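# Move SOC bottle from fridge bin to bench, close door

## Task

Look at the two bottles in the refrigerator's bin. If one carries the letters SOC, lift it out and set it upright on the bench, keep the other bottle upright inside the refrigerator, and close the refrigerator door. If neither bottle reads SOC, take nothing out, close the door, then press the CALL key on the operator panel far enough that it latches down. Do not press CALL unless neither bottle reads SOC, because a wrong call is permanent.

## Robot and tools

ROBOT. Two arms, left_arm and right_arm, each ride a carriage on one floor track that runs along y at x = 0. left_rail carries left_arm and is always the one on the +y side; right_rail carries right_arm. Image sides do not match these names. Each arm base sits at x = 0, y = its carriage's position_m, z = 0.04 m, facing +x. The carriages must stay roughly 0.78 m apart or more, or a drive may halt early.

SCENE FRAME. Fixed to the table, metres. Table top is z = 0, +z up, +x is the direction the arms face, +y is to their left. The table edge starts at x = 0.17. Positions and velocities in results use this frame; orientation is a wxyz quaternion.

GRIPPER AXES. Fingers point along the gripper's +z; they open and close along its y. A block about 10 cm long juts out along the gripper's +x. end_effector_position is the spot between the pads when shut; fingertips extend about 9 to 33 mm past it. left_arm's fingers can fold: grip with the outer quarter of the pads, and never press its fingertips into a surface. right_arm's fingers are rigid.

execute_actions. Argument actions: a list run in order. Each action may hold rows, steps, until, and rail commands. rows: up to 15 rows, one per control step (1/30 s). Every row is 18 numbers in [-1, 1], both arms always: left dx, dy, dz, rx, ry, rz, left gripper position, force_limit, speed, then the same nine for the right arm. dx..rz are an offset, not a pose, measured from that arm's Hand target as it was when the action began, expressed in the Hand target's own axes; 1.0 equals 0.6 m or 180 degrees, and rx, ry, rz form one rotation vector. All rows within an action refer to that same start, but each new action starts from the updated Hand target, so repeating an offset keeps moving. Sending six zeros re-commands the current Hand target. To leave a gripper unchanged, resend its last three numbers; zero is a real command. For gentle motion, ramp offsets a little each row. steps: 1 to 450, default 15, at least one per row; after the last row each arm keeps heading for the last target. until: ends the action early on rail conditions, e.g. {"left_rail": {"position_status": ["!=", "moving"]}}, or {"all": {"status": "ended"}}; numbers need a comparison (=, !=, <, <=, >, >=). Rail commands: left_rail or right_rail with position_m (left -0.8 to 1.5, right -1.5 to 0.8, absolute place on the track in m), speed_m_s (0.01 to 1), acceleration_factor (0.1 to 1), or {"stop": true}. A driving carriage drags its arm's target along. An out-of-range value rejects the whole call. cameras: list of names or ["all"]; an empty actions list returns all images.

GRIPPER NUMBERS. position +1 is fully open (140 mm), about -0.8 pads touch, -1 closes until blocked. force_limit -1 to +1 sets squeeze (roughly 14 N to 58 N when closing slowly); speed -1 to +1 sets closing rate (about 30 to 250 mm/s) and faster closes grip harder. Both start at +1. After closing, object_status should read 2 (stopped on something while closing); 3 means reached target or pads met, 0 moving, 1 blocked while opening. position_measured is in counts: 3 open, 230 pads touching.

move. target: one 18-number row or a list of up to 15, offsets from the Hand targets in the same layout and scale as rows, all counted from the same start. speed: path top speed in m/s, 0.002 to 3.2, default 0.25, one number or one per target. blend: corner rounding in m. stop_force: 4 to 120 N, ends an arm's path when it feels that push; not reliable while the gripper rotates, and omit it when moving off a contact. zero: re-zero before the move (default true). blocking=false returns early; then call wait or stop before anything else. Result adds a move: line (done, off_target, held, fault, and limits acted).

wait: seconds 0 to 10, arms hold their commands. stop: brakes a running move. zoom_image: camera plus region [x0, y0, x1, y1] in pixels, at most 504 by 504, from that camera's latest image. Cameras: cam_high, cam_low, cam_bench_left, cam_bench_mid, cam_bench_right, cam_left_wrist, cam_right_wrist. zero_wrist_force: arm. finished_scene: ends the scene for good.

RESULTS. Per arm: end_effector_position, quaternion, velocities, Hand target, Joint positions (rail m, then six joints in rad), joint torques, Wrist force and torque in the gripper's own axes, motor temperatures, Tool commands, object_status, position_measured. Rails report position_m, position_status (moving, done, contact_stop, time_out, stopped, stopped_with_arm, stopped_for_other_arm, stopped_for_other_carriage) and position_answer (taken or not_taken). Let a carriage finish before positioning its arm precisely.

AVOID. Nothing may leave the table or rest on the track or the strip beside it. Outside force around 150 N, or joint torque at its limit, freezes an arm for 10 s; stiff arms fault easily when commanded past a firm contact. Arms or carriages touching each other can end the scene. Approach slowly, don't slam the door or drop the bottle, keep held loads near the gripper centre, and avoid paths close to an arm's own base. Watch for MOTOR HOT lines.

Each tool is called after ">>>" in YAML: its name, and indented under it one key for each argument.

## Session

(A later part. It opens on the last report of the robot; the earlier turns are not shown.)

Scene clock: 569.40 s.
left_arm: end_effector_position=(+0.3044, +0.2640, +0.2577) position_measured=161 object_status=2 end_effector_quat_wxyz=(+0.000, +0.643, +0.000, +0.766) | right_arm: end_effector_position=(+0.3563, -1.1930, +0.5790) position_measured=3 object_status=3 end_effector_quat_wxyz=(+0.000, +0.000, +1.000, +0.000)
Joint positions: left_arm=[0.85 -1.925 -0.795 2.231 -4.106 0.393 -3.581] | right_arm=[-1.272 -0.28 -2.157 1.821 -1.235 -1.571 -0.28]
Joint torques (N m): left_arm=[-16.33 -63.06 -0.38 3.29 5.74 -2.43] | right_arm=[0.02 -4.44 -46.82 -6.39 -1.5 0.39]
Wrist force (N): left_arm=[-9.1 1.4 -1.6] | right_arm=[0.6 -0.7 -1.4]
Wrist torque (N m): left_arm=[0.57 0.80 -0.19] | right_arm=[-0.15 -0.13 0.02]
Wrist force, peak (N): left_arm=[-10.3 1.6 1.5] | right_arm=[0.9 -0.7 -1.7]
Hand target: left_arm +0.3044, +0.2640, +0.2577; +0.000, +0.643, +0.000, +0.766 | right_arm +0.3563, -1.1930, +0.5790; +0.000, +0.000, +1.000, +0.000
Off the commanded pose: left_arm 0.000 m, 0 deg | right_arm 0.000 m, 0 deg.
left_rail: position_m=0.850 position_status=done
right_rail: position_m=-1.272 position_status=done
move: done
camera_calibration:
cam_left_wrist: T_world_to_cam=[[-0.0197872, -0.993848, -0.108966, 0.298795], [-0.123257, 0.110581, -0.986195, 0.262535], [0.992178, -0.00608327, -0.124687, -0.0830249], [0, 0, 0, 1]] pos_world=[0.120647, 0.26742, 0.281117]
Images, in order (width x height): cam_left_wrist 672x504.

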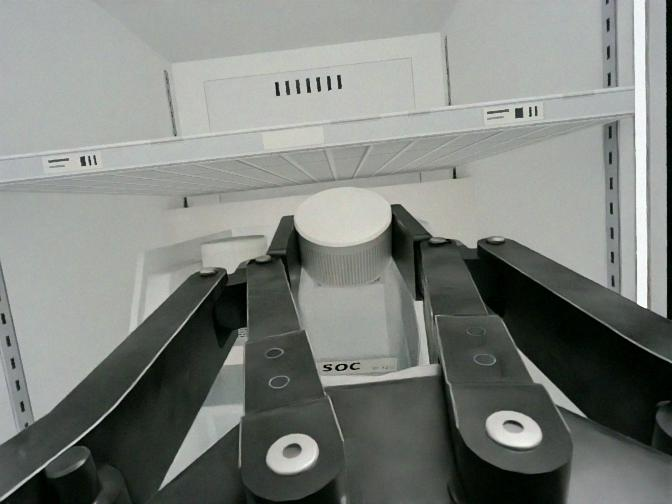

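>>> move:
  target:
    - [0.0689, 0, 0.01215, 0, 0, 0, -1, 0, -1, 0, 0, 0, 0, 0, 0, 1, 1, 1]
    - [0.1392, 0, -0.3275, 0, 0, 0, -1, 0, -1, 0, 0, 0, 0, 0, 0, 1, 1, 1]
    - [0.1621, 0, -0.3204, 0, -0.1944, 0, -1, 0, -1, 0, 0, 0, 0, 0, 0, 1, 1, 1]
  speed: [0.08, 0.2, 0.3]
  blend: [0.004, 0.01, 0]
  cameras: ["cam_left_wrist"]

>>> execute_actions:
  actions:
    - {"left_rail": {"position_m": 1.35}, "steps": 150, "until": {"left_rail": {"position_status": ["!=", "moving"]}}}
  cameras: ["cam_left_wrist", "cam_bench_left", "cam_high"]

Scene clock: 581.57 s.
left_arm: end_effector_position=(+0.0982, +0.2640, +0.3200) position_measured=161 object_status=2 end_effector_quat_wxyz=(+0.000, +0.843, +0.000, +0.538) | right_arm: end_effector_position=(+0.3563, -1.1930, +0.5790) position_measured=3 object_status=3 end_effector_quat_wxyz=(+0.000, +0.000, +1.000, +0.000)
Joint positions: left_arm=[0.85 -2.199 -1.121 1.902 -4.593 0.747 -2.615] | right_arm=[-1.272 -0.28 -2.157 1.821 -1.235 -1.571 -0.28]
Joint torques (N m): left_arm=[8.21 -93.86 -38.24 1.8 1.51 1.85] | right_arm=[-0.08 -4.93 -46.56 -6.93 -1.46 0.13]
Wrist force (N): left_arm=[-9.7 1.4 1.0] | right_arm=[0.2 -0.9 -1.2]
Wrist torque (N m): left_arm=[0.40 1.31 -0.30] | right_arm=[-0.20 -0.06 0.02]
Wrist force, peak (N): left_arm=[-10.4 1.0 -4.6] | right_arm=[0.5 -0.8 -2.0]
Hand target: left_arm +0.0982, +0.2640, +0.3200; +0.000, +0.843, +0.000, +0.538 | right_arm +0.3563, -1.1930, +0.5790; +0.000, +0.000, +1.000, +0.000
Off the commanded pose: left_arm 0.000 m, 0 deg | right_arm 0.000 m, 0 deg.
left_rail: position_m=0.850 position_status=done
right_rail: position_m=-1.272 position_status=done
move: done
camera_calibration:
cam_left_wrist: T_world_to_cam=[[-0.0784567, -0.99384, -0.0782784, 0.297512], [-0.666405, 0.110683, -0.737329, 0.272193], [0.741451, -0.00568332, -0.670983, 0.328728], [0, 0, 0, 1]] pos_world=[-0.0390034, 0.26742, 0.444555]
Images, in order (width x height): cam_left_wrist 672x504.

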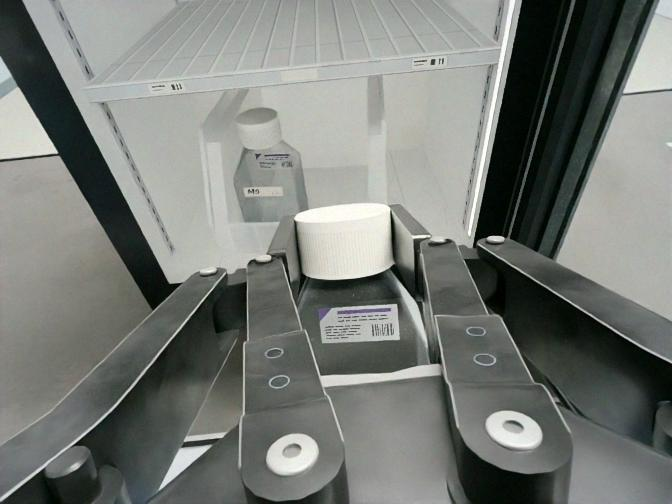

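Scene clock: 583.50 s.
left_arm: end_effector_position=(+0.0982, +0.7640, +0.3200) position_measured=161 object_status=2 end_effector_quat_wxyz=(+0.000, +0.843, +0.000, +0.538) | right_arm: end_effector_position=(+0.3563, -1.1930, +0.5790) position_measured=3 object_status=3 end_effector_quat_wxyz=(+0.000, +0.000, +1.000, +0.000)
Joint positions: left_arm=[1.35 -2.199 -1.121 1.902 -4.593 0.748 -2.615] | right_arm=[-1.272 -0.28 -2.157 1.821 -1.235 -1.571 -0.28]
Joint torques (N m): left_arm=[-0.43 -71.66 -32.83 5.2 -0.68 1.17] | right_arm=[0.18 -5.32 -46.71 -7.01 -1.45 0.42]
Wrist force (N): left_arm=[-9.4 1.4 0.8] | right_arm=[0.4 -0.5 -1.4]
Wrist torque (N m): left_arm=[0.39 1.23 -0.30] | right_arm=[-0.11 -0.10 0.01]
Wrist force, peak (N): left_arm=[-9.8 4.6 1.0] | right_arm=[0.0 -0.9 -1.8]
Hand target: left_arm +0.0982, +0.7640, +0.3200; +0.000, +0.843, +0.000, +0.538 | right_arm +0.3563, -1.1930, +0.5790; +0.000, +0.000, +1.000, +0.000
Tool commands: left_gripper/position=-1.0 left_gripper/force_limit=+0.0 left_gripper/speed=-1.0 right_gripper/position=+1.0 right_gripper/force_limit=+1.0 right_gripper/speed=+1.0
Off the commanded pose: left_arm 0.000 m, 0 deg | right_arm 0.000 m, 0 deg.
left_rail: position_m=1.350 position_status=done
right_rail: position_m=-1.272 position_status=done
camera_calibration:
cam_left_wrist: T_world_to_cam=[[-0.0784019, -0.99385, -0.0781947, 0.794405], [-0.666516, 0.110585, -0.737243, 0.216884], [0.741356, -0.00568319, -0.671087, 0.331612], [0, 0, 0, 1]] pos_world=[-0.0390032, 0.76742, 0.444555]
Images, in order (width x height): cam_high 672x504, cam_bench_left 672x504, cam_left_wrist 672x504.

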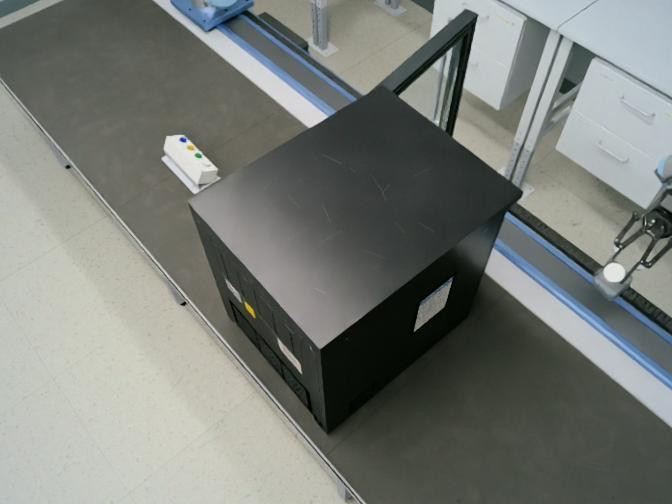

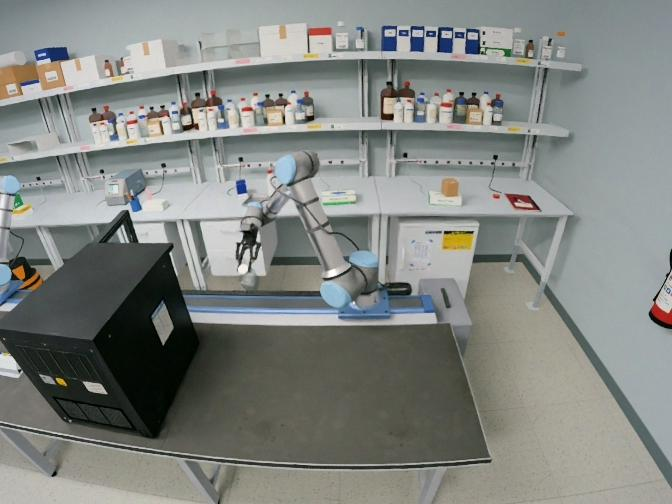

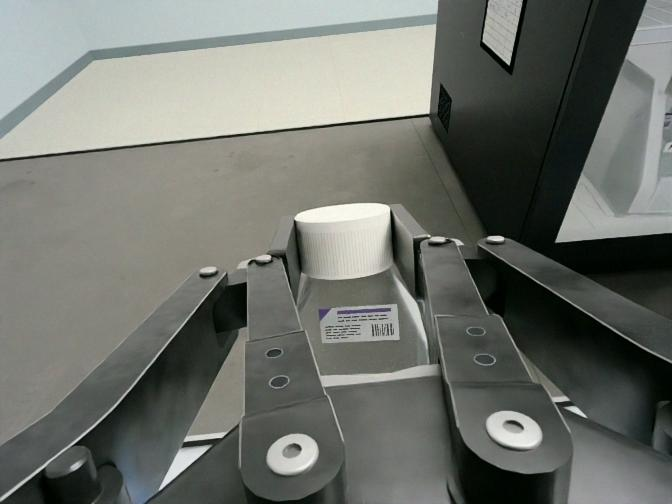

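>>> zoom_image:
  camera: "cam_high"
  region: [560, 150, 672, 320]

>>> zoom_image:
  camera: "cam_bench_left"
  region: [210, 190, 310, 310]

>>> zoom_image:
  camera: "cam_left_wrist"
  region: [250, 180, 450, 390]

Scaled by 2.965 from the camera's 672x504 image, which has a finer 960x720 frame.

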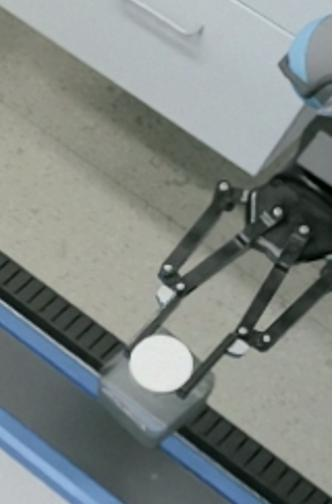

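Scaled by 4.200 from the camera's 672x504 image, which has a finer 960x720 frame.

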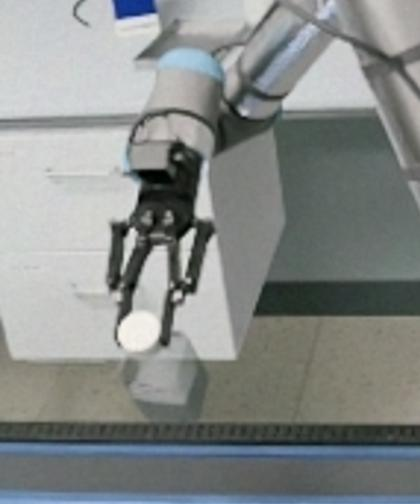

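Scaled by 2.400 from the camera's 672x504 image, which has a finer 960x720 frame.

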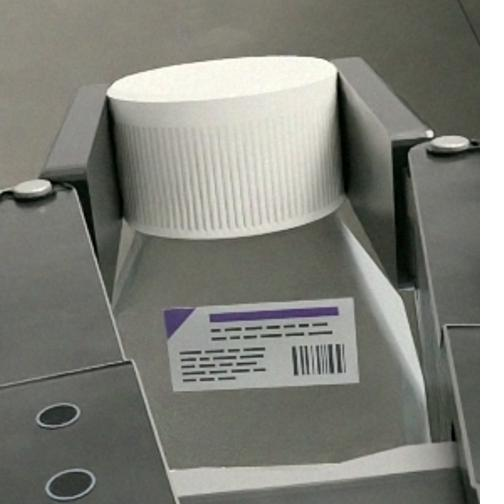

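>>> move:
  target:
    - [0.145, -0.06, 0.5033, 0, -0.2056, 0, -1, 0, -1, 0, 0, 0, 0, 0, 0, 1, 1, 1]
  speed: 0.15
  cameras: ["cam_left_wrist", "cam_bench_left"]

>>> zoom_image:
  camera: "cam_left_wrist"
  region: [250, 180, 450, 390]

>>> zoom_image:
  camera: "cam_bench_left"
  region: [200, 220, 340, 370]

Scene clock: 633.87 s.
left_arm: end_effector_position=(+0.4086, +0.7999, +0.2715) position_measured=161 object_status=2 end_effector_quat_wxyz=(+0.000, +0.970, +0.000, +0.242) | right_arm: end_effector_position=(+0.3563, -1.1930, +0.5790) position_measured=3 object_status=3 end_effector_quat_wxyz=(+0.000, +0.000, +1.000, +0.000)
Joint positions: left_arm=[1.35 -1.439 -1.284 1.694 -5.192 1.086 -1.421] | right_arm=[-1.272 -0.28 -2.157 1.821 -1.235 -1.571 -0.28]
Joint torques (N m): left_arm=[7.22 -56.2 -50.31 2.63 2.2 1.42] | right_arm=[-0.97 -5.28 -46.66 -7.18 -1.76 0.56]
Wrist force (N): left_arm=[-8.0 2.0 3.9] | right_arm=[0.4 -0.6 -1.2]
Wrist torque (N m): left_arm=[0.43 1.42 -0.22] | right_arm=[-0.15 -0.10 0.01]
Wrist force, peak (N): left_arm=[-11.3 1.9 -1.0] | right_arm=[0.5 -0.7 -2.0]
Hand target: left_arm +0.4087, +0.8000, +0.2715; +0.000, +0.970, +0.000, +0.242 | right_arm +0.3563, -1.1930, +0.5790; +0.000, +0.000, +1.000, +0.000
Off the commanded pose: left_arm 0.000 m, 0 deg | right_arm 0.000 m, 0 deg.
left_rail: position_m=1.350 position_status=done
right_rail: position_m=-1.272 position_status=done
move: done
camera_calibration:
cam_left_wrist: T_world_to_cam=[[-0.109514, -0.993864, -0.015538, 0.846293], [-0.976007, 0.11048, -0.18763, 0.361343], [0.188196, -0.00538308, -0.982117, 0.3793], [0, 0, 0, 1]] pos_world=[0.373972, 0.80322, 0.453466]
Images, in order (width x height): cam_bench_left 672x504, cam_left_wrist 672x504.

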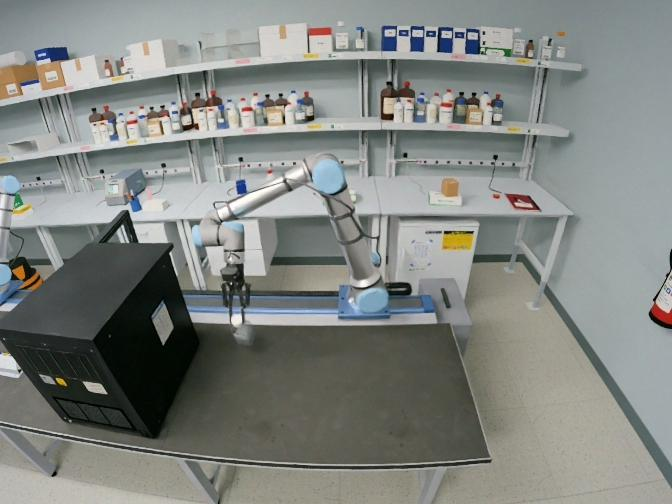

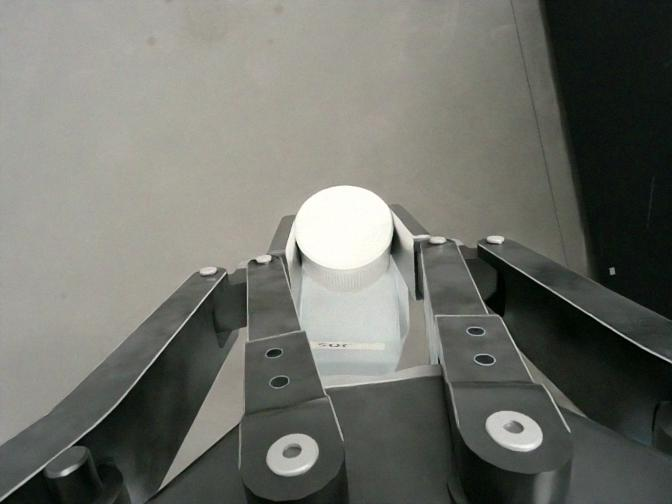

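Scaled by 2.400 from the camera's 672x504 image, which has a finer 960x720 frame.

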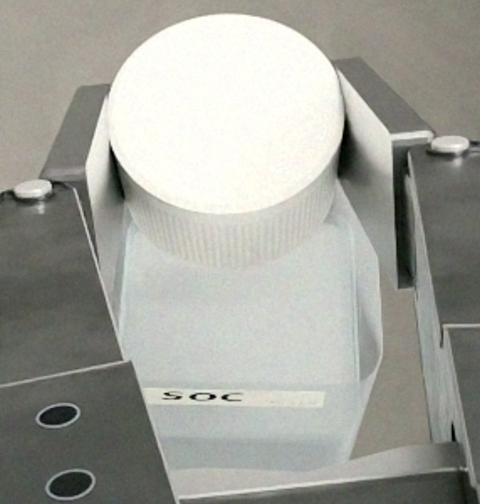

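Scaled by 3.360 from the camera's 672x504 image, which has a finer 960x720 frame.

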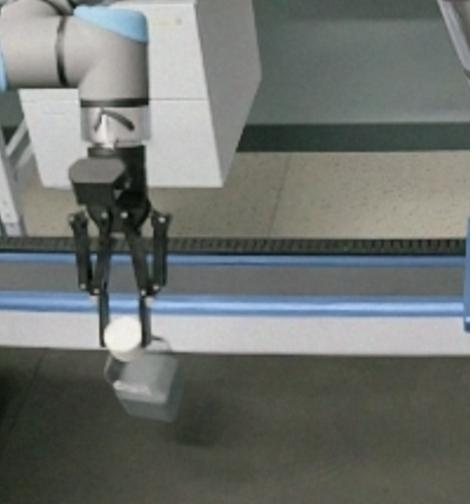

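>>> move:
  target:
    - [-0.0902, 0, 0.1493, 0, 0.0944, 0, -1, 0, -1, 0, 0, 0, 0, 0, 0, 1, 1, 1]
  speed: 0.12
  cameras: ["cam_left_wrist", "cam_bench_left"]

>>> zoom_image:
  camera: "cam_left_wrist"
  region: [250, 180, 450, 390]

>>> zoom_image:
  camera: "cam_bench_left"
  region: [200, 250, 320, 380]

Scene clock: 643.30 s.
left_arm: end_effector_position=(+0.4030, +0.7998, +0.1674) position_measured=161 object_status=2 end_effector_quat_wxyz=(+0.000, +0.924, +0.000, +0.383) | right_arm: end_effector_position=(+0.3563, -1.1930, +0.5790) position_measured=3 object_status=3 end_effector_quat_wxyz=(+0.000, +0.000, +1.000, +0.000)
Joint positions: left_arm=[1.35 -1.593 -1.17 1.897 -5.417 0.785 -1.601] | right_arm=[-1.272 -0.28 -2.157 1.821 -1.235 -1.571 -0.28]
Joint torques (N m): left_arm=[2.8 34.77 29.72 -15.88 29.01 -1.48] | right_arm=[-0.04 -6.09 -47.38 -7.01 -1.39 0.47]
Wrist force (N): left_arm=[84.0 7.2 -122.8] | right_arm=[0.5 -0.3 -1.5]
Wrist torque (N m): left_arm=[0.33 2.24 -0.30] | right_arm=[-0.06 -0.12 0.02]
Wrist force, peak (N): left_arm=[84.7 7.0 -123.8] | right_arm=[0.1 -0.6 -2.1]
Hand target: left_arm +0.4030, +0.8000, +0.1670; +0.000, +0.924, +0.000, +0.383 | right_arm +0.3563, -1.1930, +0.5790; +0.000, +0.000, +1.000, +0.000
Off the commanded pose: left_arm 0.000 m, 0 deg | right_arm 0.000 m, 0 deg.
left_rail: position_m=1.350 position_status=done
right_rail: position_m=-1.272 position_status=done
move: done
camera_calibration:
cam_left_wrist: T_world_to_cam=[[-0.100384, -0.993871, -0.0463029, 0.84543], [-0.878498, 0.110386, -0.464818, 0.343554], [0.46708, -0.00598301, -0.884195, 0.149743], [0, 0, 0, 1]] pos_world=[0.316737, 0.80322, 0.331238]
Images, in order (width x height): cam_bench_left 672x504, cam_left_wrist 672x504.

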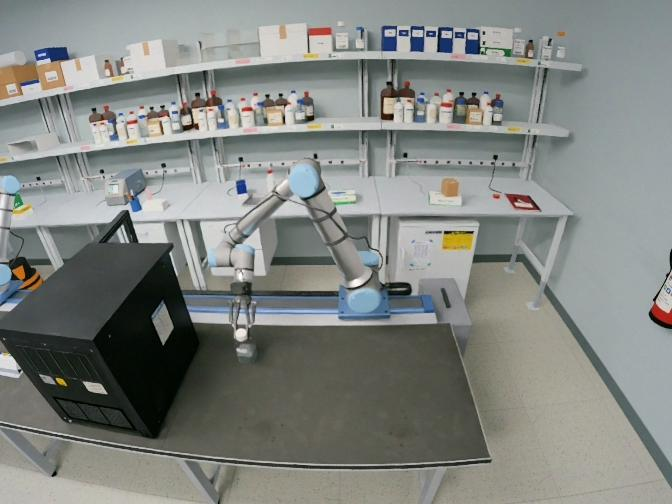

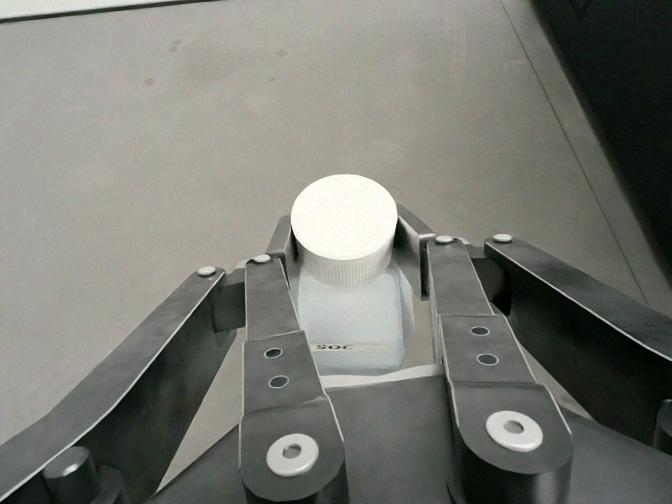

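Scaled by 2.400 from the camera's 672x504 image, which has a finer 960x720 frame.

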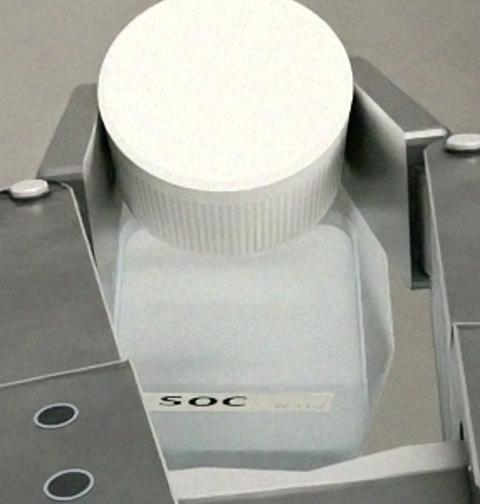

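Scaled by 3.877 from the camera's 672x504 image, which has a finer 960x720 frame.

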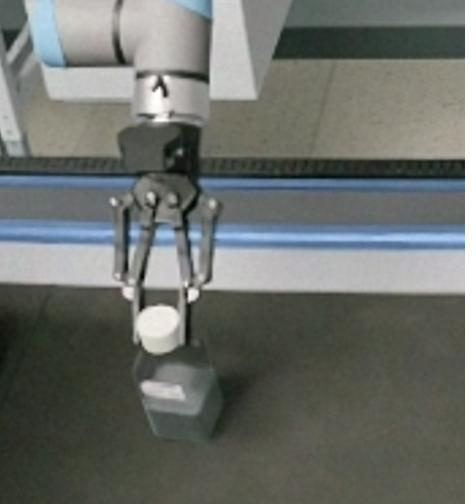

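>>> move:
  target:
    - [0.0047, 0, -0.0047, 0, 0, 0, -1, 0, -1, 0, 0, 0, 0, 0, 0, 1, 1, 1]
  speed: 0.05
  cameras: ["cam_left_wrist", "cam_bench_left"]

>>> zoom_image:
  camera: "cam_bench_left"
  region: [200, 250, 320, 380]

Scene clock: 647.97 s.
left_arm: end_effector_position=(+0.4029, +0.8002, +0.1706) position_measured=161 object_status=2 end_effector_quat_wxyz=(+0.000, +0.924, +0.000, +0.383) | right_arm: end_effector_position=(+0.3563, -1.1930, +0.5790) position_measured=3 object_status=3 end_effector_quat_wxyz=(+0.000, +0.000, +1.000, +0.000)
Joint positions: left_arm=[1.35 -1.593 -1.174 1.895 -5.41 0.786 -1.601] | right_arm=[-1.272 -0.28 -2.157 1.821 -1.235 -1.571 -0.28]
Joint torques (N m): left_arm=[4.71 -84.34 -36.51 8.06 -2.86 -0.67] | right_arm=[-1 -6.37 -47.06 -7.06 -1.48 0.33]
Wrist force (N): left_arm=[-4.3 3.0 -4.7] | right_arm=[0.4 -0.5 -1.3]
Wrist torque (N m): left_arm=[0.29 1.36 -0.16] | right_arm=[-0.11 -0.10 0.02]
Wrist force, peak (N): left_arm=[83.2 7.5 -121.7] | right_arm=[0.1 -1.0 -2.0]
Hand target: left_arm +0.4030, +0.8000, +0.1710; +0.000, +0.924, +0.000, +0.383 | right_arm +0.3563, -1.1930, +0.5790; +0.000, +0.000, +1.000, +0.000
Off the commanded pose: left_arm 0.000 m, 0 deg | right_arm 0.000 m, 0 deg.
left_rail: position_m=1.350 position_status=done
right_rail: position_m=-1.272 position_status=done
move: done
camera_calibration:
cam_left_wrist: T_world_to_cam=[[-0.100308, -0.993842, -0.0470781, 0.845993], [-0.878822, 0.110685, -0.464135, 0.344699], [0.466488, -0.0051834, -0.884512, 0.152312], [0, 0, 0, 1]] pos_world=[0.316737, 0.80342, 0.334537]
Images, in order (width x height): cam_bench_left 672x504, cam_left_wrist 672x504.

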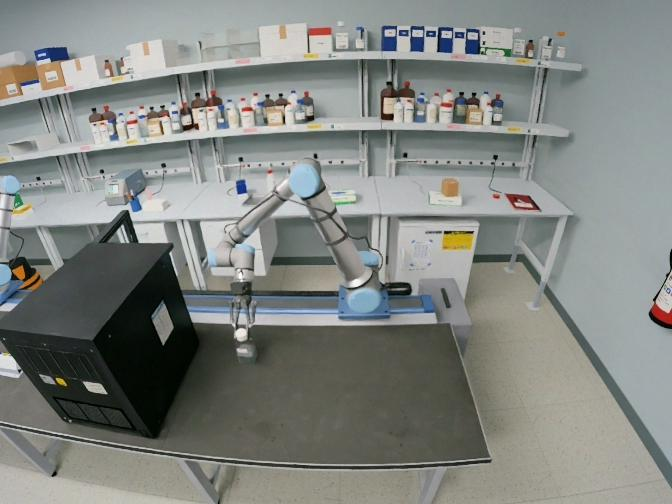

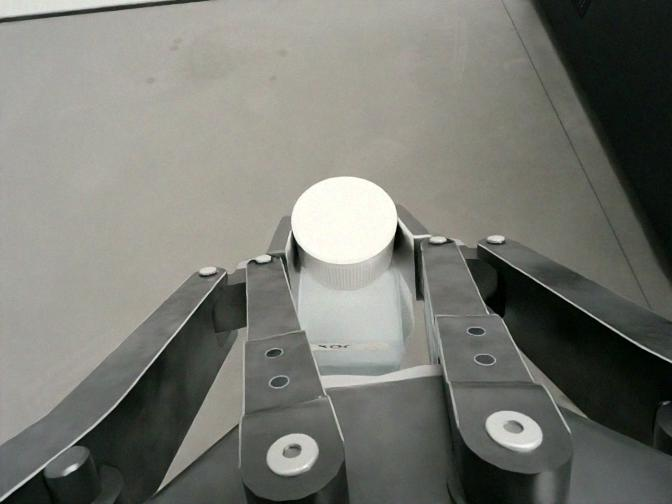

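Scaled by 3.877 from the camera's 672x504 image, which has a finer 960x720 frame.

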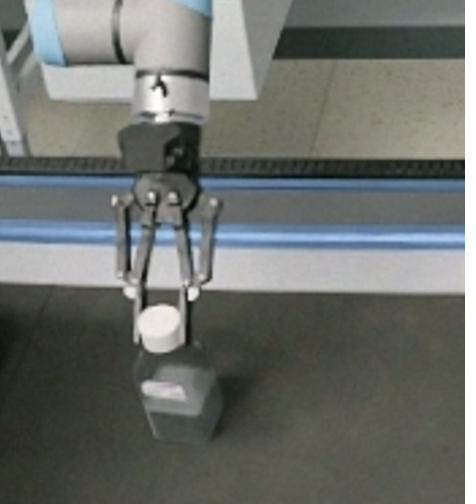

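>>> execute_actions:
  actions:
    - {"rows": [[0,0,0,0,0,0,0.1,0,-1,0,0,0,0,0,0,1,1,1]], "steps": 30}
  cameras: ["cam_left_wrist"]

Scene clock: 654.10 s.
left_arm: end_effector_position=(+0.4030, +0.8000, +0.1710) position_measured=117 object_status=0 end_effector_quat_wxyz=(+0.000, +0.924, +0.000, +0.383) | right_arm: end_effector_position=(+0.3563, -1.1930, +0.5790) position_measured=3 object_status=3 end_effector_quat_wxyz=(+0.000, +0.000, +1.000, +0.000)
Joint positions: left_arm=[1.35 -1.593 -1.175 1.895 -5.41 0.785 -1.601] | right_arm=[-1.272 -0.28 -2.157 1.821 -1.235 -1.571 -0.28]
Joint torques (N m): left_arm=[-12.05 -86.01 -33.38 4.71 -1.69 -1.45] | right_arm=[-1.63 -6.89 -47.1 -7.11 -1.51 0.22]
Wrist force (N): left_arm=[-8.3 0.4 -0.2] | right_arm=[0.3 -0.6 -1.7]
Wrist torque (N m): left_arm=[0.12 1.66 -0.03] | right_arm=[-0.12 -0.08 0.02]
Wrist force, peak (N): left_arm=[-11.1 0.3 2.5] | right_arm=[0.1 -0.7 -2.1]
Hand target: left_arm +0.4030, +0.8000, +0.1710; +0.000, +0.924, +0.000, +0.383 | right_arm +0.3563, -1.1930, +0.5790; +0.000, +0.000, +1.000, +0.000
Off the commanded pose: left_arm 0.000 m, 0 deg | right_arm 0.000 m, 0 deg.
left_rail: position_m=1.350 position_status=done
right_rail: position_m=-1.272 position_status=done
camera_calibration:
cam_left_wrist: T_world_to_cam=[[-0.100329, -0.993852, -0.0468192, 0.845841], [-0.878568, 0.11058, -0.464641, 0.345069], [0.466961, -0.00548322, -0.884261, 0.152673], [0, 0, 0, 1]] pos_world=[0.316737, 0.80332, 0.334937]
Images, in order (width x height): cam_left_wrist 672x504.

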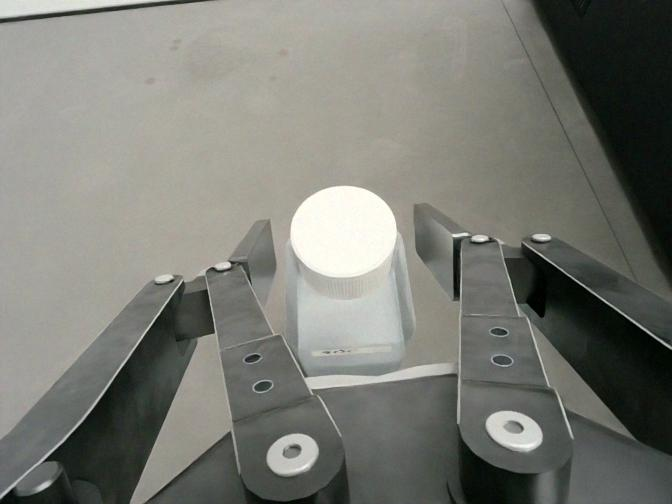

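>>> move:
  target:
    - [0, 0, -0.3, 0, 0, 0, 0.1, 0, -1, 0, 0, 0, 0, 0, 0, 1, 1, 1]
  speed: 0.2
  cameras: ["cam_left_wrist", "cam_bench_left"]

>>> zoom_image:
  camera: "cam_bench_left"
  region: [200, 270, 320, 380]

Scene clock: 658.67 s.
left_arm: end_effector_position=(+0.2757, +0.8000, +0.2982) position_measured=117 object_status=3 end_effector_quat_wxyz=(+0.000, +0.924, +0.000, +0.383) | right_arm: end_effector_position=(+0.3563, -1.1930, +0.5790) position_measured=3 object_status=3 end_effector_quat_wxyz=(+0.000, +0.000, +1.000, +0.000)
Joint positions: left_arm=[1.35 -1.829 -1.315 1.876 -5.023 0.818 -1.928] | right_arm=[-1.272 -0.28 -2.157 1.821 -1.235 -1.571 -0.28]
Joint torques (N m): left_arm=[-18.55 -81.98 -42.42 9.35 1.05 -1.97] | right_arm=[-0.42 -8.28 -47.2 -7.06 -1.19 0.43]
Wrist force (N): left_arm=[-8.2 0.2 -0.2] | right_arm=[0.7 -0.9 -1.9]
Wrist torque (N m): left_arm=[0.08 1.63 0.00] | right_arm=[-0.20 -0.16 0.02]
Wrist force, peak (N): left_arm=[-8.3 0.3 -2.5] | right_arm=[1.0 -0.6 -1.9]
Hand target: left_arm +0.2757, +0.8000, +0.2982; +0.000, +0.924, +0.000, +0.383 | right_arm +0.3563, -1.1930, +0.5790; +0.000, +0.000, +1.000, +0.000
Off the commanded pose: left_arm 0.000 m, 0 deg | right_arm 0.000 m, 0 deg.
left_rail: position_m=1.350 position_status=done
right_rail: position_m=-1.272 position_status=done
move: done
camera_calibration:
cam_left_wrist: T_world_to_cam=[[-0.100338, -0.993852, -0.0468126, 0.839022], [-0.878608, 0.110585, -0.464563, 0.292297], [0.466883, -0.00548327, -0.884302, 0.324629], [0, 0, 0, 1]] pos_world=[0.189437, 0.80332, 0.462137]
Images, in order (width x height): cam_bench_left 672x504, cam_left_wrist 672x504.

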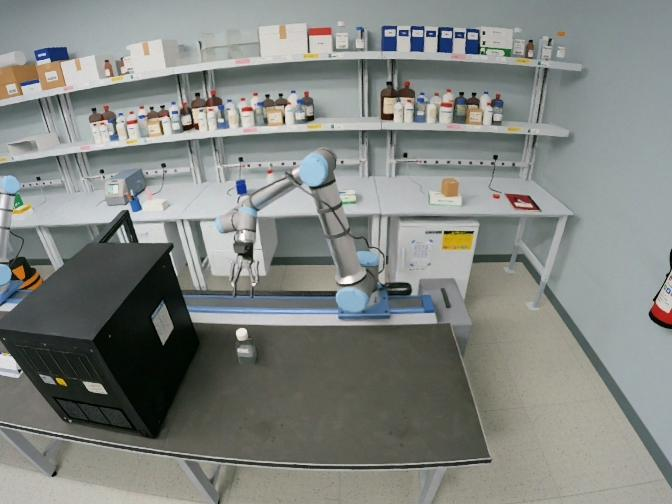

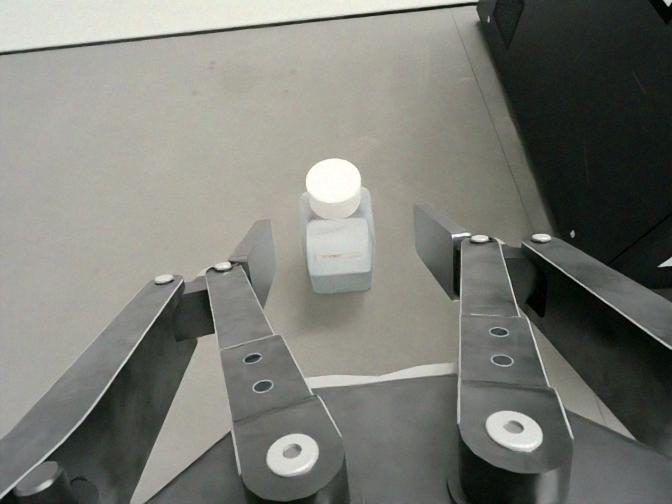

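Scaled by 4.200 from the camera's 672x504 image, which has a finer 960x720 frame.

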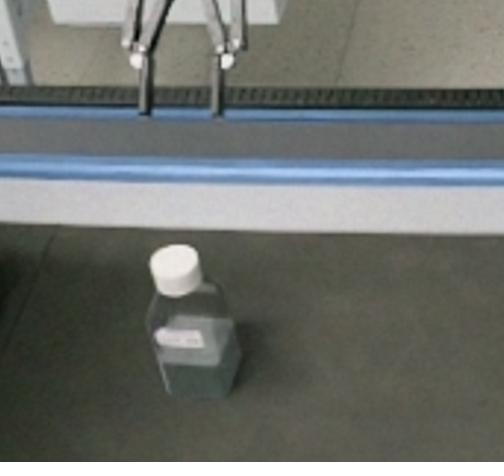

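>>> move:
  target:
    - [0, 0, 0, 0, 0, 0, 0.1, 0, -1, 0.1772, 0.5683, 0, 0, 0, -0.389, -0.325, 0.5, 0]
    - [0, 0, 0, 0, 0, 0, 0.1, 0, -1, 0.9772, 0.6517, 0.1317, 0, 0, -0.778, -0.325, 0.5, 0]
    - [0, 0, 0, 0, 0, 0, 0.1, 0, -1, 0.9652, 0.515, 0.415, -0.6127, 0.1642, 0.6127, -0.325, 0.5, 0]
  speed: 0.5
  blend: [0.1, 0.05, 0]
  cameras: ["cam_right_wrist", "cam_bench_right"]

Scene clock: 734.33 s.
left_arm: end_effector_position=(+0.2757, +0.8000, +0.2982) position_measured=117 object_status=3 end_effector_quat_wxyz=(+0.000, +0.924, +0.000, +0.383) | right_arm: end_effector_position=(-0.2261, -0.8630, +0.3722) position_measured=170 object_status=3 end_effector_quat_wxyz=(-0.148, +0.824, +0.054, +0.544)
Joint positions: left_arm=[1.35 -1.829 -1.315 1.876 -5.023 0.818 -1.928] | right_arm=[-1.272 2.325 -1.593 2.046 -1.214 -2.584 -0.48]
Joint torques (N m): left_arm=[-17.56 -79.15 -42.7 9.13 1.29 -1.47] | right_arm=[-18.97 -61.33 -48.61 -5.12 1.53 -2.84]
Wrist force (N): left_arm=[-8.1 0.0 -0.1] | right_arm=[1.1 -0.1 -2.9]
Wrist torque (N m): left_arm=[0.04 1.59 0.00] | right_arm=[0.17 -0.13 -0.04]
Wrist force, peak (N): left_arm=[-8.5 0.2 0.0] | right_arm=[-15.2 11.0 -1.1]
Hand target: left_arm +0.2757, +0.8000, +0.2982; +0.000, +0.924, +0.000, +0.383 | right_arm -0.2261, -0.8630, +0.3722; -0.148, +0.824, +0.054, +0.544 (not the last commanded pose)
Off the commanded pose: left_arm 0.000 m, 0 deg | right_arm 0.047 m, 28 deg.
left_rail: position_m=1.350 position_status=done
right_rail: position_m=-1.272 position_status=done
move: held (right_arm; a check stopped the path); path passed 2 of 3 targets; limits=held
pose unreachable (right arm): on one or more control steps of this call, first in action 0 (counted from 0), this arm could not follow its commanded pose, so it was not sent that pose on those steps. It may still have moved: this result reports where it is.
cause: moving toward the commanded pose would bring two parts of the arm too close to each other (its gripper and another part of the arm, with joints 5 (wrist 1) to 7 (wrist 3) between them, 8 mm apart when it was first held).
camera_calibration:
cam_right_wrist: T_world_to_cam=[[0.223813, -0.960359, -0.16619, -0.707867], [-0.67258, -0.0287815, -0.739464, 0.103503], [0.705368, 0.277278, -0.65236, 0.827065], [0, 0, 0, 1]] pos_world=[-0.355341, -0.906154, 0.49844]
Images, in order (width x height): cam_bench_right 672x504, cam_right_wrist 672x504.

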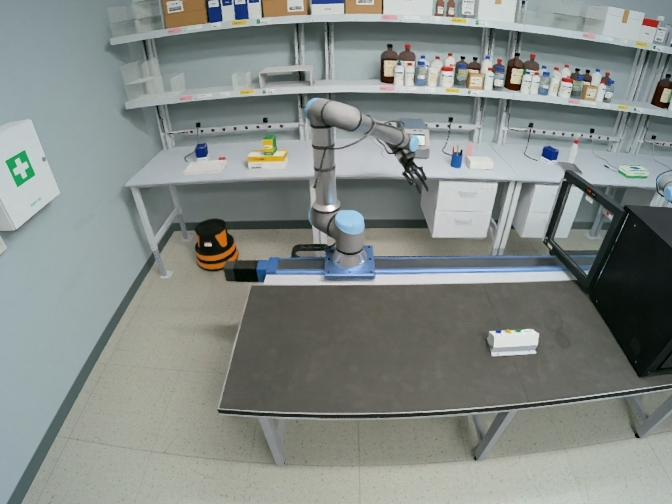

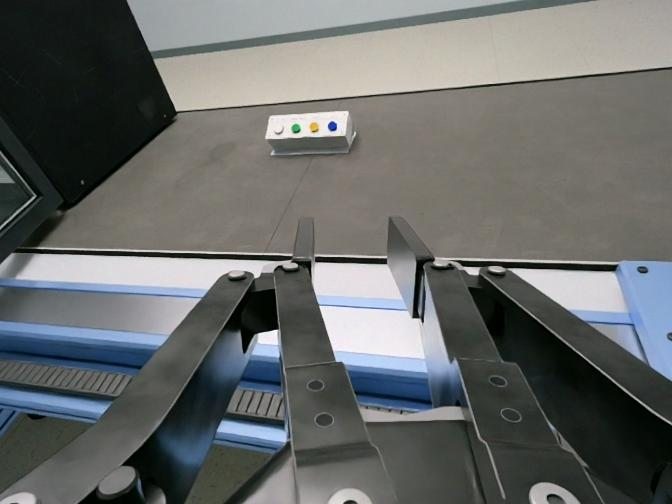

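>>> move:
  target:
    - [0, 0, 0, 0, 0, 0, 0.1, 0, -1, -0.0648, -0.3495, 0.2085, 0.2362, 0.0907, -0.1028, -0.325, 0.5, 0]
  speed: 0.3
  cameras: ["cam_right_wrist"]

>>> execute_actions:
  actions:
    - {"right_rail": {"position_m": -0.8}, "steps": 150, "until": {"right_rail": {"position_status": ["!=", "moving"]}}}
  cameras: ["cam_right_wrist"]

Scene clock: 749.83 s.
left_arm: end_effector_position=(+0.2757, +0.8000, +0.2982) position_measured=117 object_status=3 end_effector_quat_wxyz=(+0.000, +0.924, +0.000, +0.383) | right_arm: end_effector_position=(-0.2245, -0.8548, +0.3708) position_measured=170 object_status=3 end_effector_quat_wxyz=(-0.155, +0.819, +0.064, +0.548)
Joint positions: left_arm=[1.35 -1.829 -1.315 1.876 -5.023 0.818 -1.928] | right_arm=[-1.272 2.321 -1.592 2.058 -1.236 -2.614 -0.499]
Joint torques (N m): left_arm=[-14.17 -77.28 -44.32 8.64 0.29 -1.48] | right_arm=[18.72 -61.01 -48.37 2.03 1.03 2.85]
Wrist force (N): left_arm=[-8.2 0.5 -0.3] | right_arm=[1.5 -0.8 -2.7]
Wrist torque (N m): left_arm=[0.15 1.61 0.00] | right_arm=[0.01 -0.21 -0.26]
Wrist force, peak (N): left_arm=[-8.5 0.1 -0.4] | right_arm=[3.8 -3.5 -2.9]
Hand target: left_arm +0.2757, +0.8000, +0.2982; +0.000, +0.924, +0.000, +0.383 | right_arm -0.2245, -0.8548, +0.3708; -0.155, +0.819, +0.064, +0.548 (not the last commanded pose)
Off the commanded pose: left_arm 0.000 m, 0 deg | right_arm 0.239 m, 47 deg.
left_rail: position_m=1.350 position_status=done
right_rail: position_m=-1.272 position_status=done
move: held (right_arm; a check stopped the path); limits=held
pose unreachable (right arm): on one or more control steps of this call, first in action 0 (counted from 0), this arm could not follow its commanded pose, so it was not sent that pose on those steps. It may still have moved: this result reports where it is.
cause: moving toward the commanded pose would bring two parts of the arm too close to each other (its gripper and another part of the arm, with joints 5 (wrist 1) to 7 (wrist 3) between them, 6 mm apart when it was first held).
camera_calibration:
cam_right_wrist: T_world_to_cam=[[0.249965, -0.954036, -0.165325, -0.689617], [-0.66015, -0.0430144, -0.749901, 0.0981538], [0.708321, 0.296588, -0.64056, 0.835488], [0, 0, 0, 1]] pos_world=[-0.354618, -0.901494, 0.494775]
Images, in order (width x height): cam_right_wrist 672x504.

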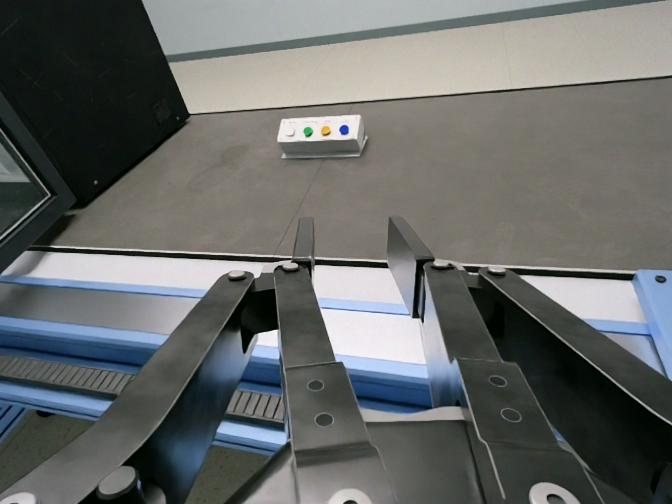

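Scene clock: 751.73 s.
left_arm: end_effector_position=(+0.2757, +0.8000, +0.2982) position_measured=117 object_status=3 end_effector_quat_wxyz=(+0.000, +0.924, +0.000, +0.383) | right_arm: end_effector_position=(-0.2245, -0.3833, +0.3708) position_measured=170 object_status=3 end_effector_quat_wxyz=(-0.155, +0.819, +0.064, +0.548)
Joint positions: left_arm=[1.35 -1.829 -1.315 1.876 -5.023 0.818 -1.928] | right_arm=[-0.8 2.321 -1.592 2.058 -1.236 -2.614 -0.499]
Joint torques (N m): left_arm=[-13.48 -74.05 -43.53 9.02 0.15 -1.73] | right_arm=[2.91 -43.01 -38.63 -0.04 -0.02 3]
Wrist force (N): left_arm=[-8.3 0.1 -0.1] | right_arm=[1.5 -0.1 -2.5]
Wrist torque (N m): left_arm=[0.06 1.65 0.00] | right_arm=[0.17 -0.20 -0.26]
Wrist force, peak (N): left_arm=[-8.3 0.2 -0.1] | right_arm=[1.4 0.8 -3.6]
Hand target: left_arm +0.2757, +0.8000, +0.2982; +0.000, +0.924, +0.000, +0.383 | right_arm -0.2245, -0.3833, +0.3708; -0.155, +0.819, +0.064, +0.548 (not the last commanded pose)
Tool commands: left_gripper/position=+0.1 left_gripper/force_limit=+0.0 left_gripper/speed=-1.0 right_gripper/position=-0.325 right_gripper/force_limit=+0.5 right_gripper/speed=+0.0
Off the commanded pose: left_arm 0.000 m, 0 deg | right_arm 0.239 m, 47 deg.
left_rail: position_m=1.350 position_status=done
right_rail: position_m=-0.800 position_status=done
camera_calibration:
cam_right_wrist: T_world_to_cam=[[0.249942, -0.954042, -0.165327, -0.239757], [-0.660208, -0.0430202, -0.74985, 0.118396], [0.708276, 0.296569, -0.640618, 0.695787], [0, 0, 0, 1]] pos_world=[-0.354718, -0.429994, 0.494875]
Images, in order (width x height): cam_right_wrist 672x504.

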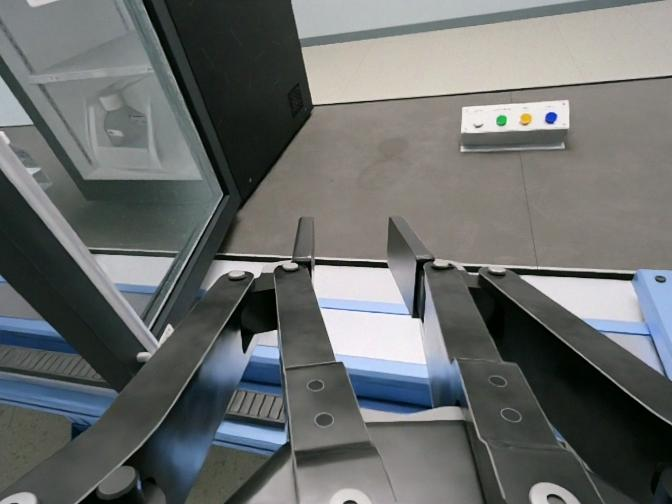

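>>> move:
  target:
    - [0, 0, 0, 0, 0, 0, 0.1, 0, -1, -0.0649, -0.262, 0.0625, 0.1529, -0.0306, -0.0583, -0.325, 0.5, 0]
    - [0, 0, 0, 0, 0, 0, 0.1, 0, -1, -0.0612, -0.3338, 0.2085, 0.2287, 0.0876, -0.0994, -0.325, 0.5, 0]
  speed: 0.25
  blend: [0.02, 0]
  cameras: ["cam_right_wrist"]

Scene clock: 763.43 s.
left_arm: end_effector_position=(+0.2757, +0.8000, +0.2982) position_measured=117 object_status=3 end_effector_quat_wxyz=(+0.000, +0.924, +0.000, +0.383) | right_arm: end_effector_position=(-0.2252, -0.3780, +0.3701) position_measured=170 object_status=3 end_effector_quat_wxyz=(-0.160, +0.818, +0.071, +0.548)
Joint positions: left_arm=[1.35 -1.829 -1.315 1.876 -5.023 0.818 -1.928] | right_arm=[-0.8 2.32 -1.593 2.065 -1.261 -2.627 -0.523]
Joint torques (N m): left_arm=[-12.82 -71.13 -43.26 9.04 0.37 -1.53] | right_arm=[18 -23.17 -47.99 1.28 0.96 2.98]
Wrist force (N): left_arm=[-7.8 0.1 0.0] | right_arm=[1.5 -0.5 -2.7]
Wrist torque (N m): left_arm=[0.05 1.54 0.00] | right_arm=[0.07 -0.20 -0.27]
Wrist force, peak (N): left_arm=[-8.5 0.0 0.0] | right_arm=[2.3 -2.7 -3.4]
Hand target: left_arm +0.2757, +0.8000, +0.2982; +0.000, +0.924, +0.000, +0.383 | right_arm -0.2252, -0.3780, +0.3701; -0.160, +0.818, +0.071, +0.548 (not the last commanded pose)
Off the commanded pose: left_arm 0.000 m, 0 deg | right_arm 0.234 m, 47 deg.
left_rail: position_m=1.350 position_status=done
right_rail: position_m=-0.800 position_status=done
move: held (right_arm; a check stopped the path); path passed 0 of 2 targets; limits=held
pose unreachable (right arm): on one or more control steps of this call, first in action 0 (counted from 0), this arm could not follow its commanded pose, so it was not sent that pose on those steps. It may still have moved: this result reports where it is.
cause: moving toward the commanded pose would bring two parts of the arm too close to each other (its gripper and another part of the arm, with joints 5 (wrist 1) to 7 (wrist 3) between them, 5 mm apart when it was first held).
camera_calibration:
cam_right_wrist: T_world_to_cam=[[0.265974, -0.949717, -0.165214, -0.22953], [-0.658139, -0.053674, -0.750981, 0.114604], [0.704351, 0.308475, -0.639322, 0.697356], [0, 0, 0, 1]] pos_world=[-0.354709, -0.426954, 0.493979]
Images, in order (width x height): cam_right_wrist 672x504.

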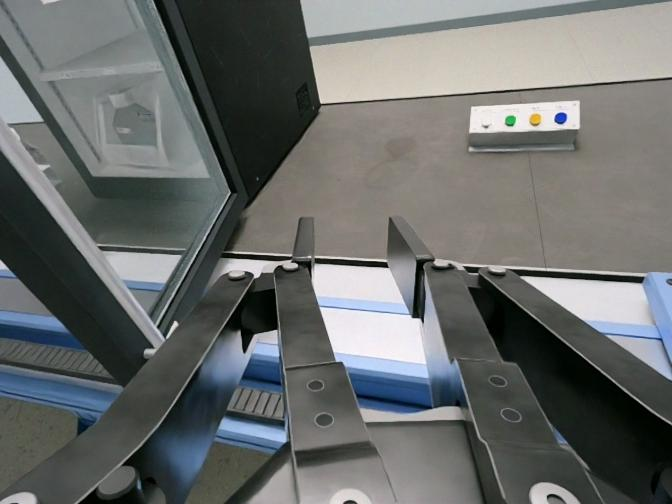

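>>> move:
  target:
    - [0, 0, 0, 0, 0, 0, 0.1, 0, -1, 0.2077, -0.1497, 0.0055, 0.0944, -0.3868, -0.2424, -0.325, 0.5, 0]
    - [0, 0, 0, 0, 0, 0, 0.1, 0, -1, -0.0571, -0.3228, 0.2118, 0.2235, 0.0876, -0.0982, -0.325, 0.5, 0]
  speed: 0.4
  blend: [0, 0]
  cameras: ["cam_right_wrist", "cam_bench_right"]

Scene clock: 788.83 s.
left_arm: end_effector_position=(+0.2757, +0.8000, +0.2982) position_measured=117 object_status=3 end_effector_quat_wxyz=(+0.000, +0.924, +0.000, +0.383) | right_arm: end_effector_position=(-0.1840, -0.1511, +0.3298) position_measured=170 object_status=3 end_effector_quat_wxyz=(-0.353, +0.613, +0.354, +0.612)
Joint positions: left_arm=[1.35 -1.829 -1.315 1.876 -5.023 0.818 -1.928] | right_arm=[-0.8 2.002 -1.062 2.329 -4.407 -2.525 -3.14]
Joint torques (N m): left_arm=[-13.44 -66.04 -42.92 9.15 -0.03 -1.8] | right_arm=[-19.07 -41.1 -22.24 -5.03 2.92 -3.5]
Wrist force (N): left_arm=[-8.1 0.1 -0.1] | right_arm=[1.6 -0.6 -3.2]
Wrist torque (N m): left_arm=[0.06 1.61 0.00] | right_arm=[0.09 -0.19 -0.06]
Wrist force, peak (N): left_arm=[-8.5 0.4 0.1] | right_arm=[1.9 -0.5 -3.9]
Hand target: left_arm +0.2757, +0.8000, +0.2982; +0.000, +0.924, +0.000, +0.383 | right_arm -0.1840, -0.1511, +0.3298; -0.353, +0.613, +0.354, +0.612
Off the commanded pose: left_arm 0.000 m, 0 deg | right_arm 0.000 m, 0 deg.
left_rail: position_m=1.350 position_status=done
right_rail: position_m=-0.800 position_status=done
move: done
camera_calibration:
cam_right_wrist: T_world_to_cam=[[0.849367, -0.527749, 0.00747046, 0.0825327], [-0.169241, -0.285731, -0.943247, 0.241919], [0.499932, 0.799899, -0.332007, 0.507858], [0, 0, 0, 1]] pos_world=[-0.283053, -0.293555, 0.396186]
Images, in order (width x height): cam_bench_right 672x504, cam_right_wrist 672x504.

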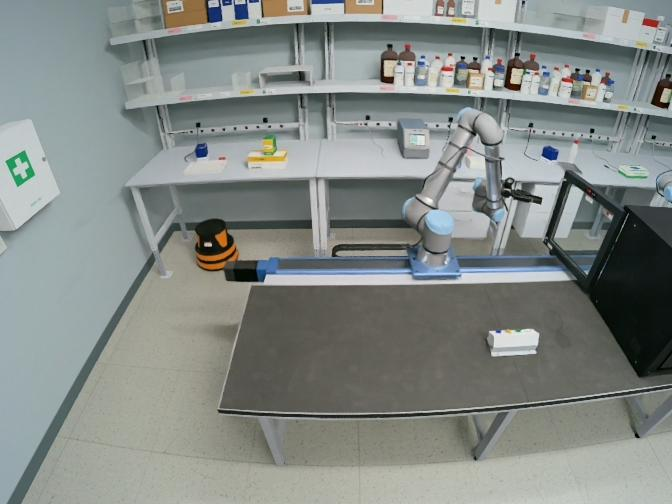

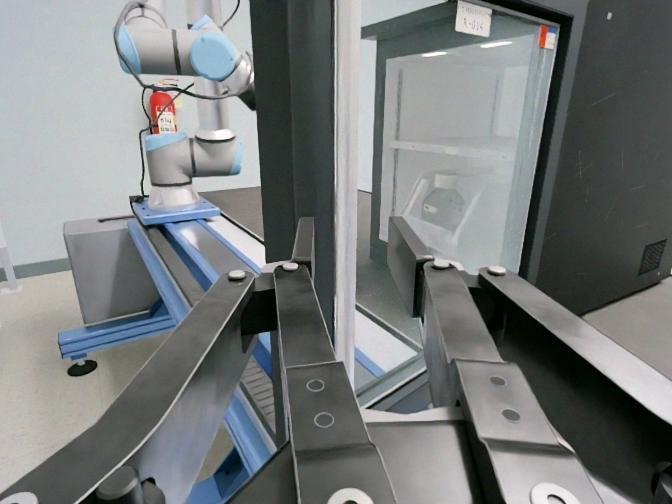

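>>> zoom_image:
  camera: "cam_right_wrist"
  region: [270, 120, 450, 320]

Scaled by 2.520 from the camera's 672x504 image, which has a finer 960x720 frame.

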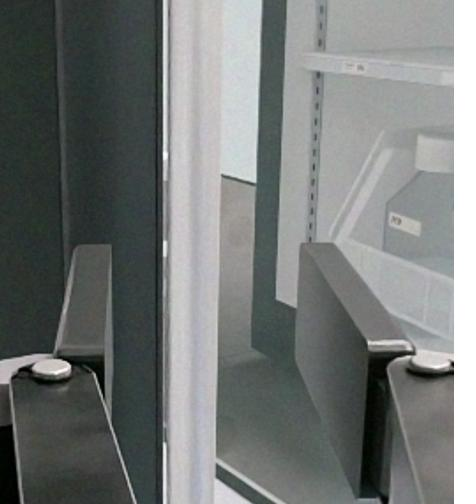

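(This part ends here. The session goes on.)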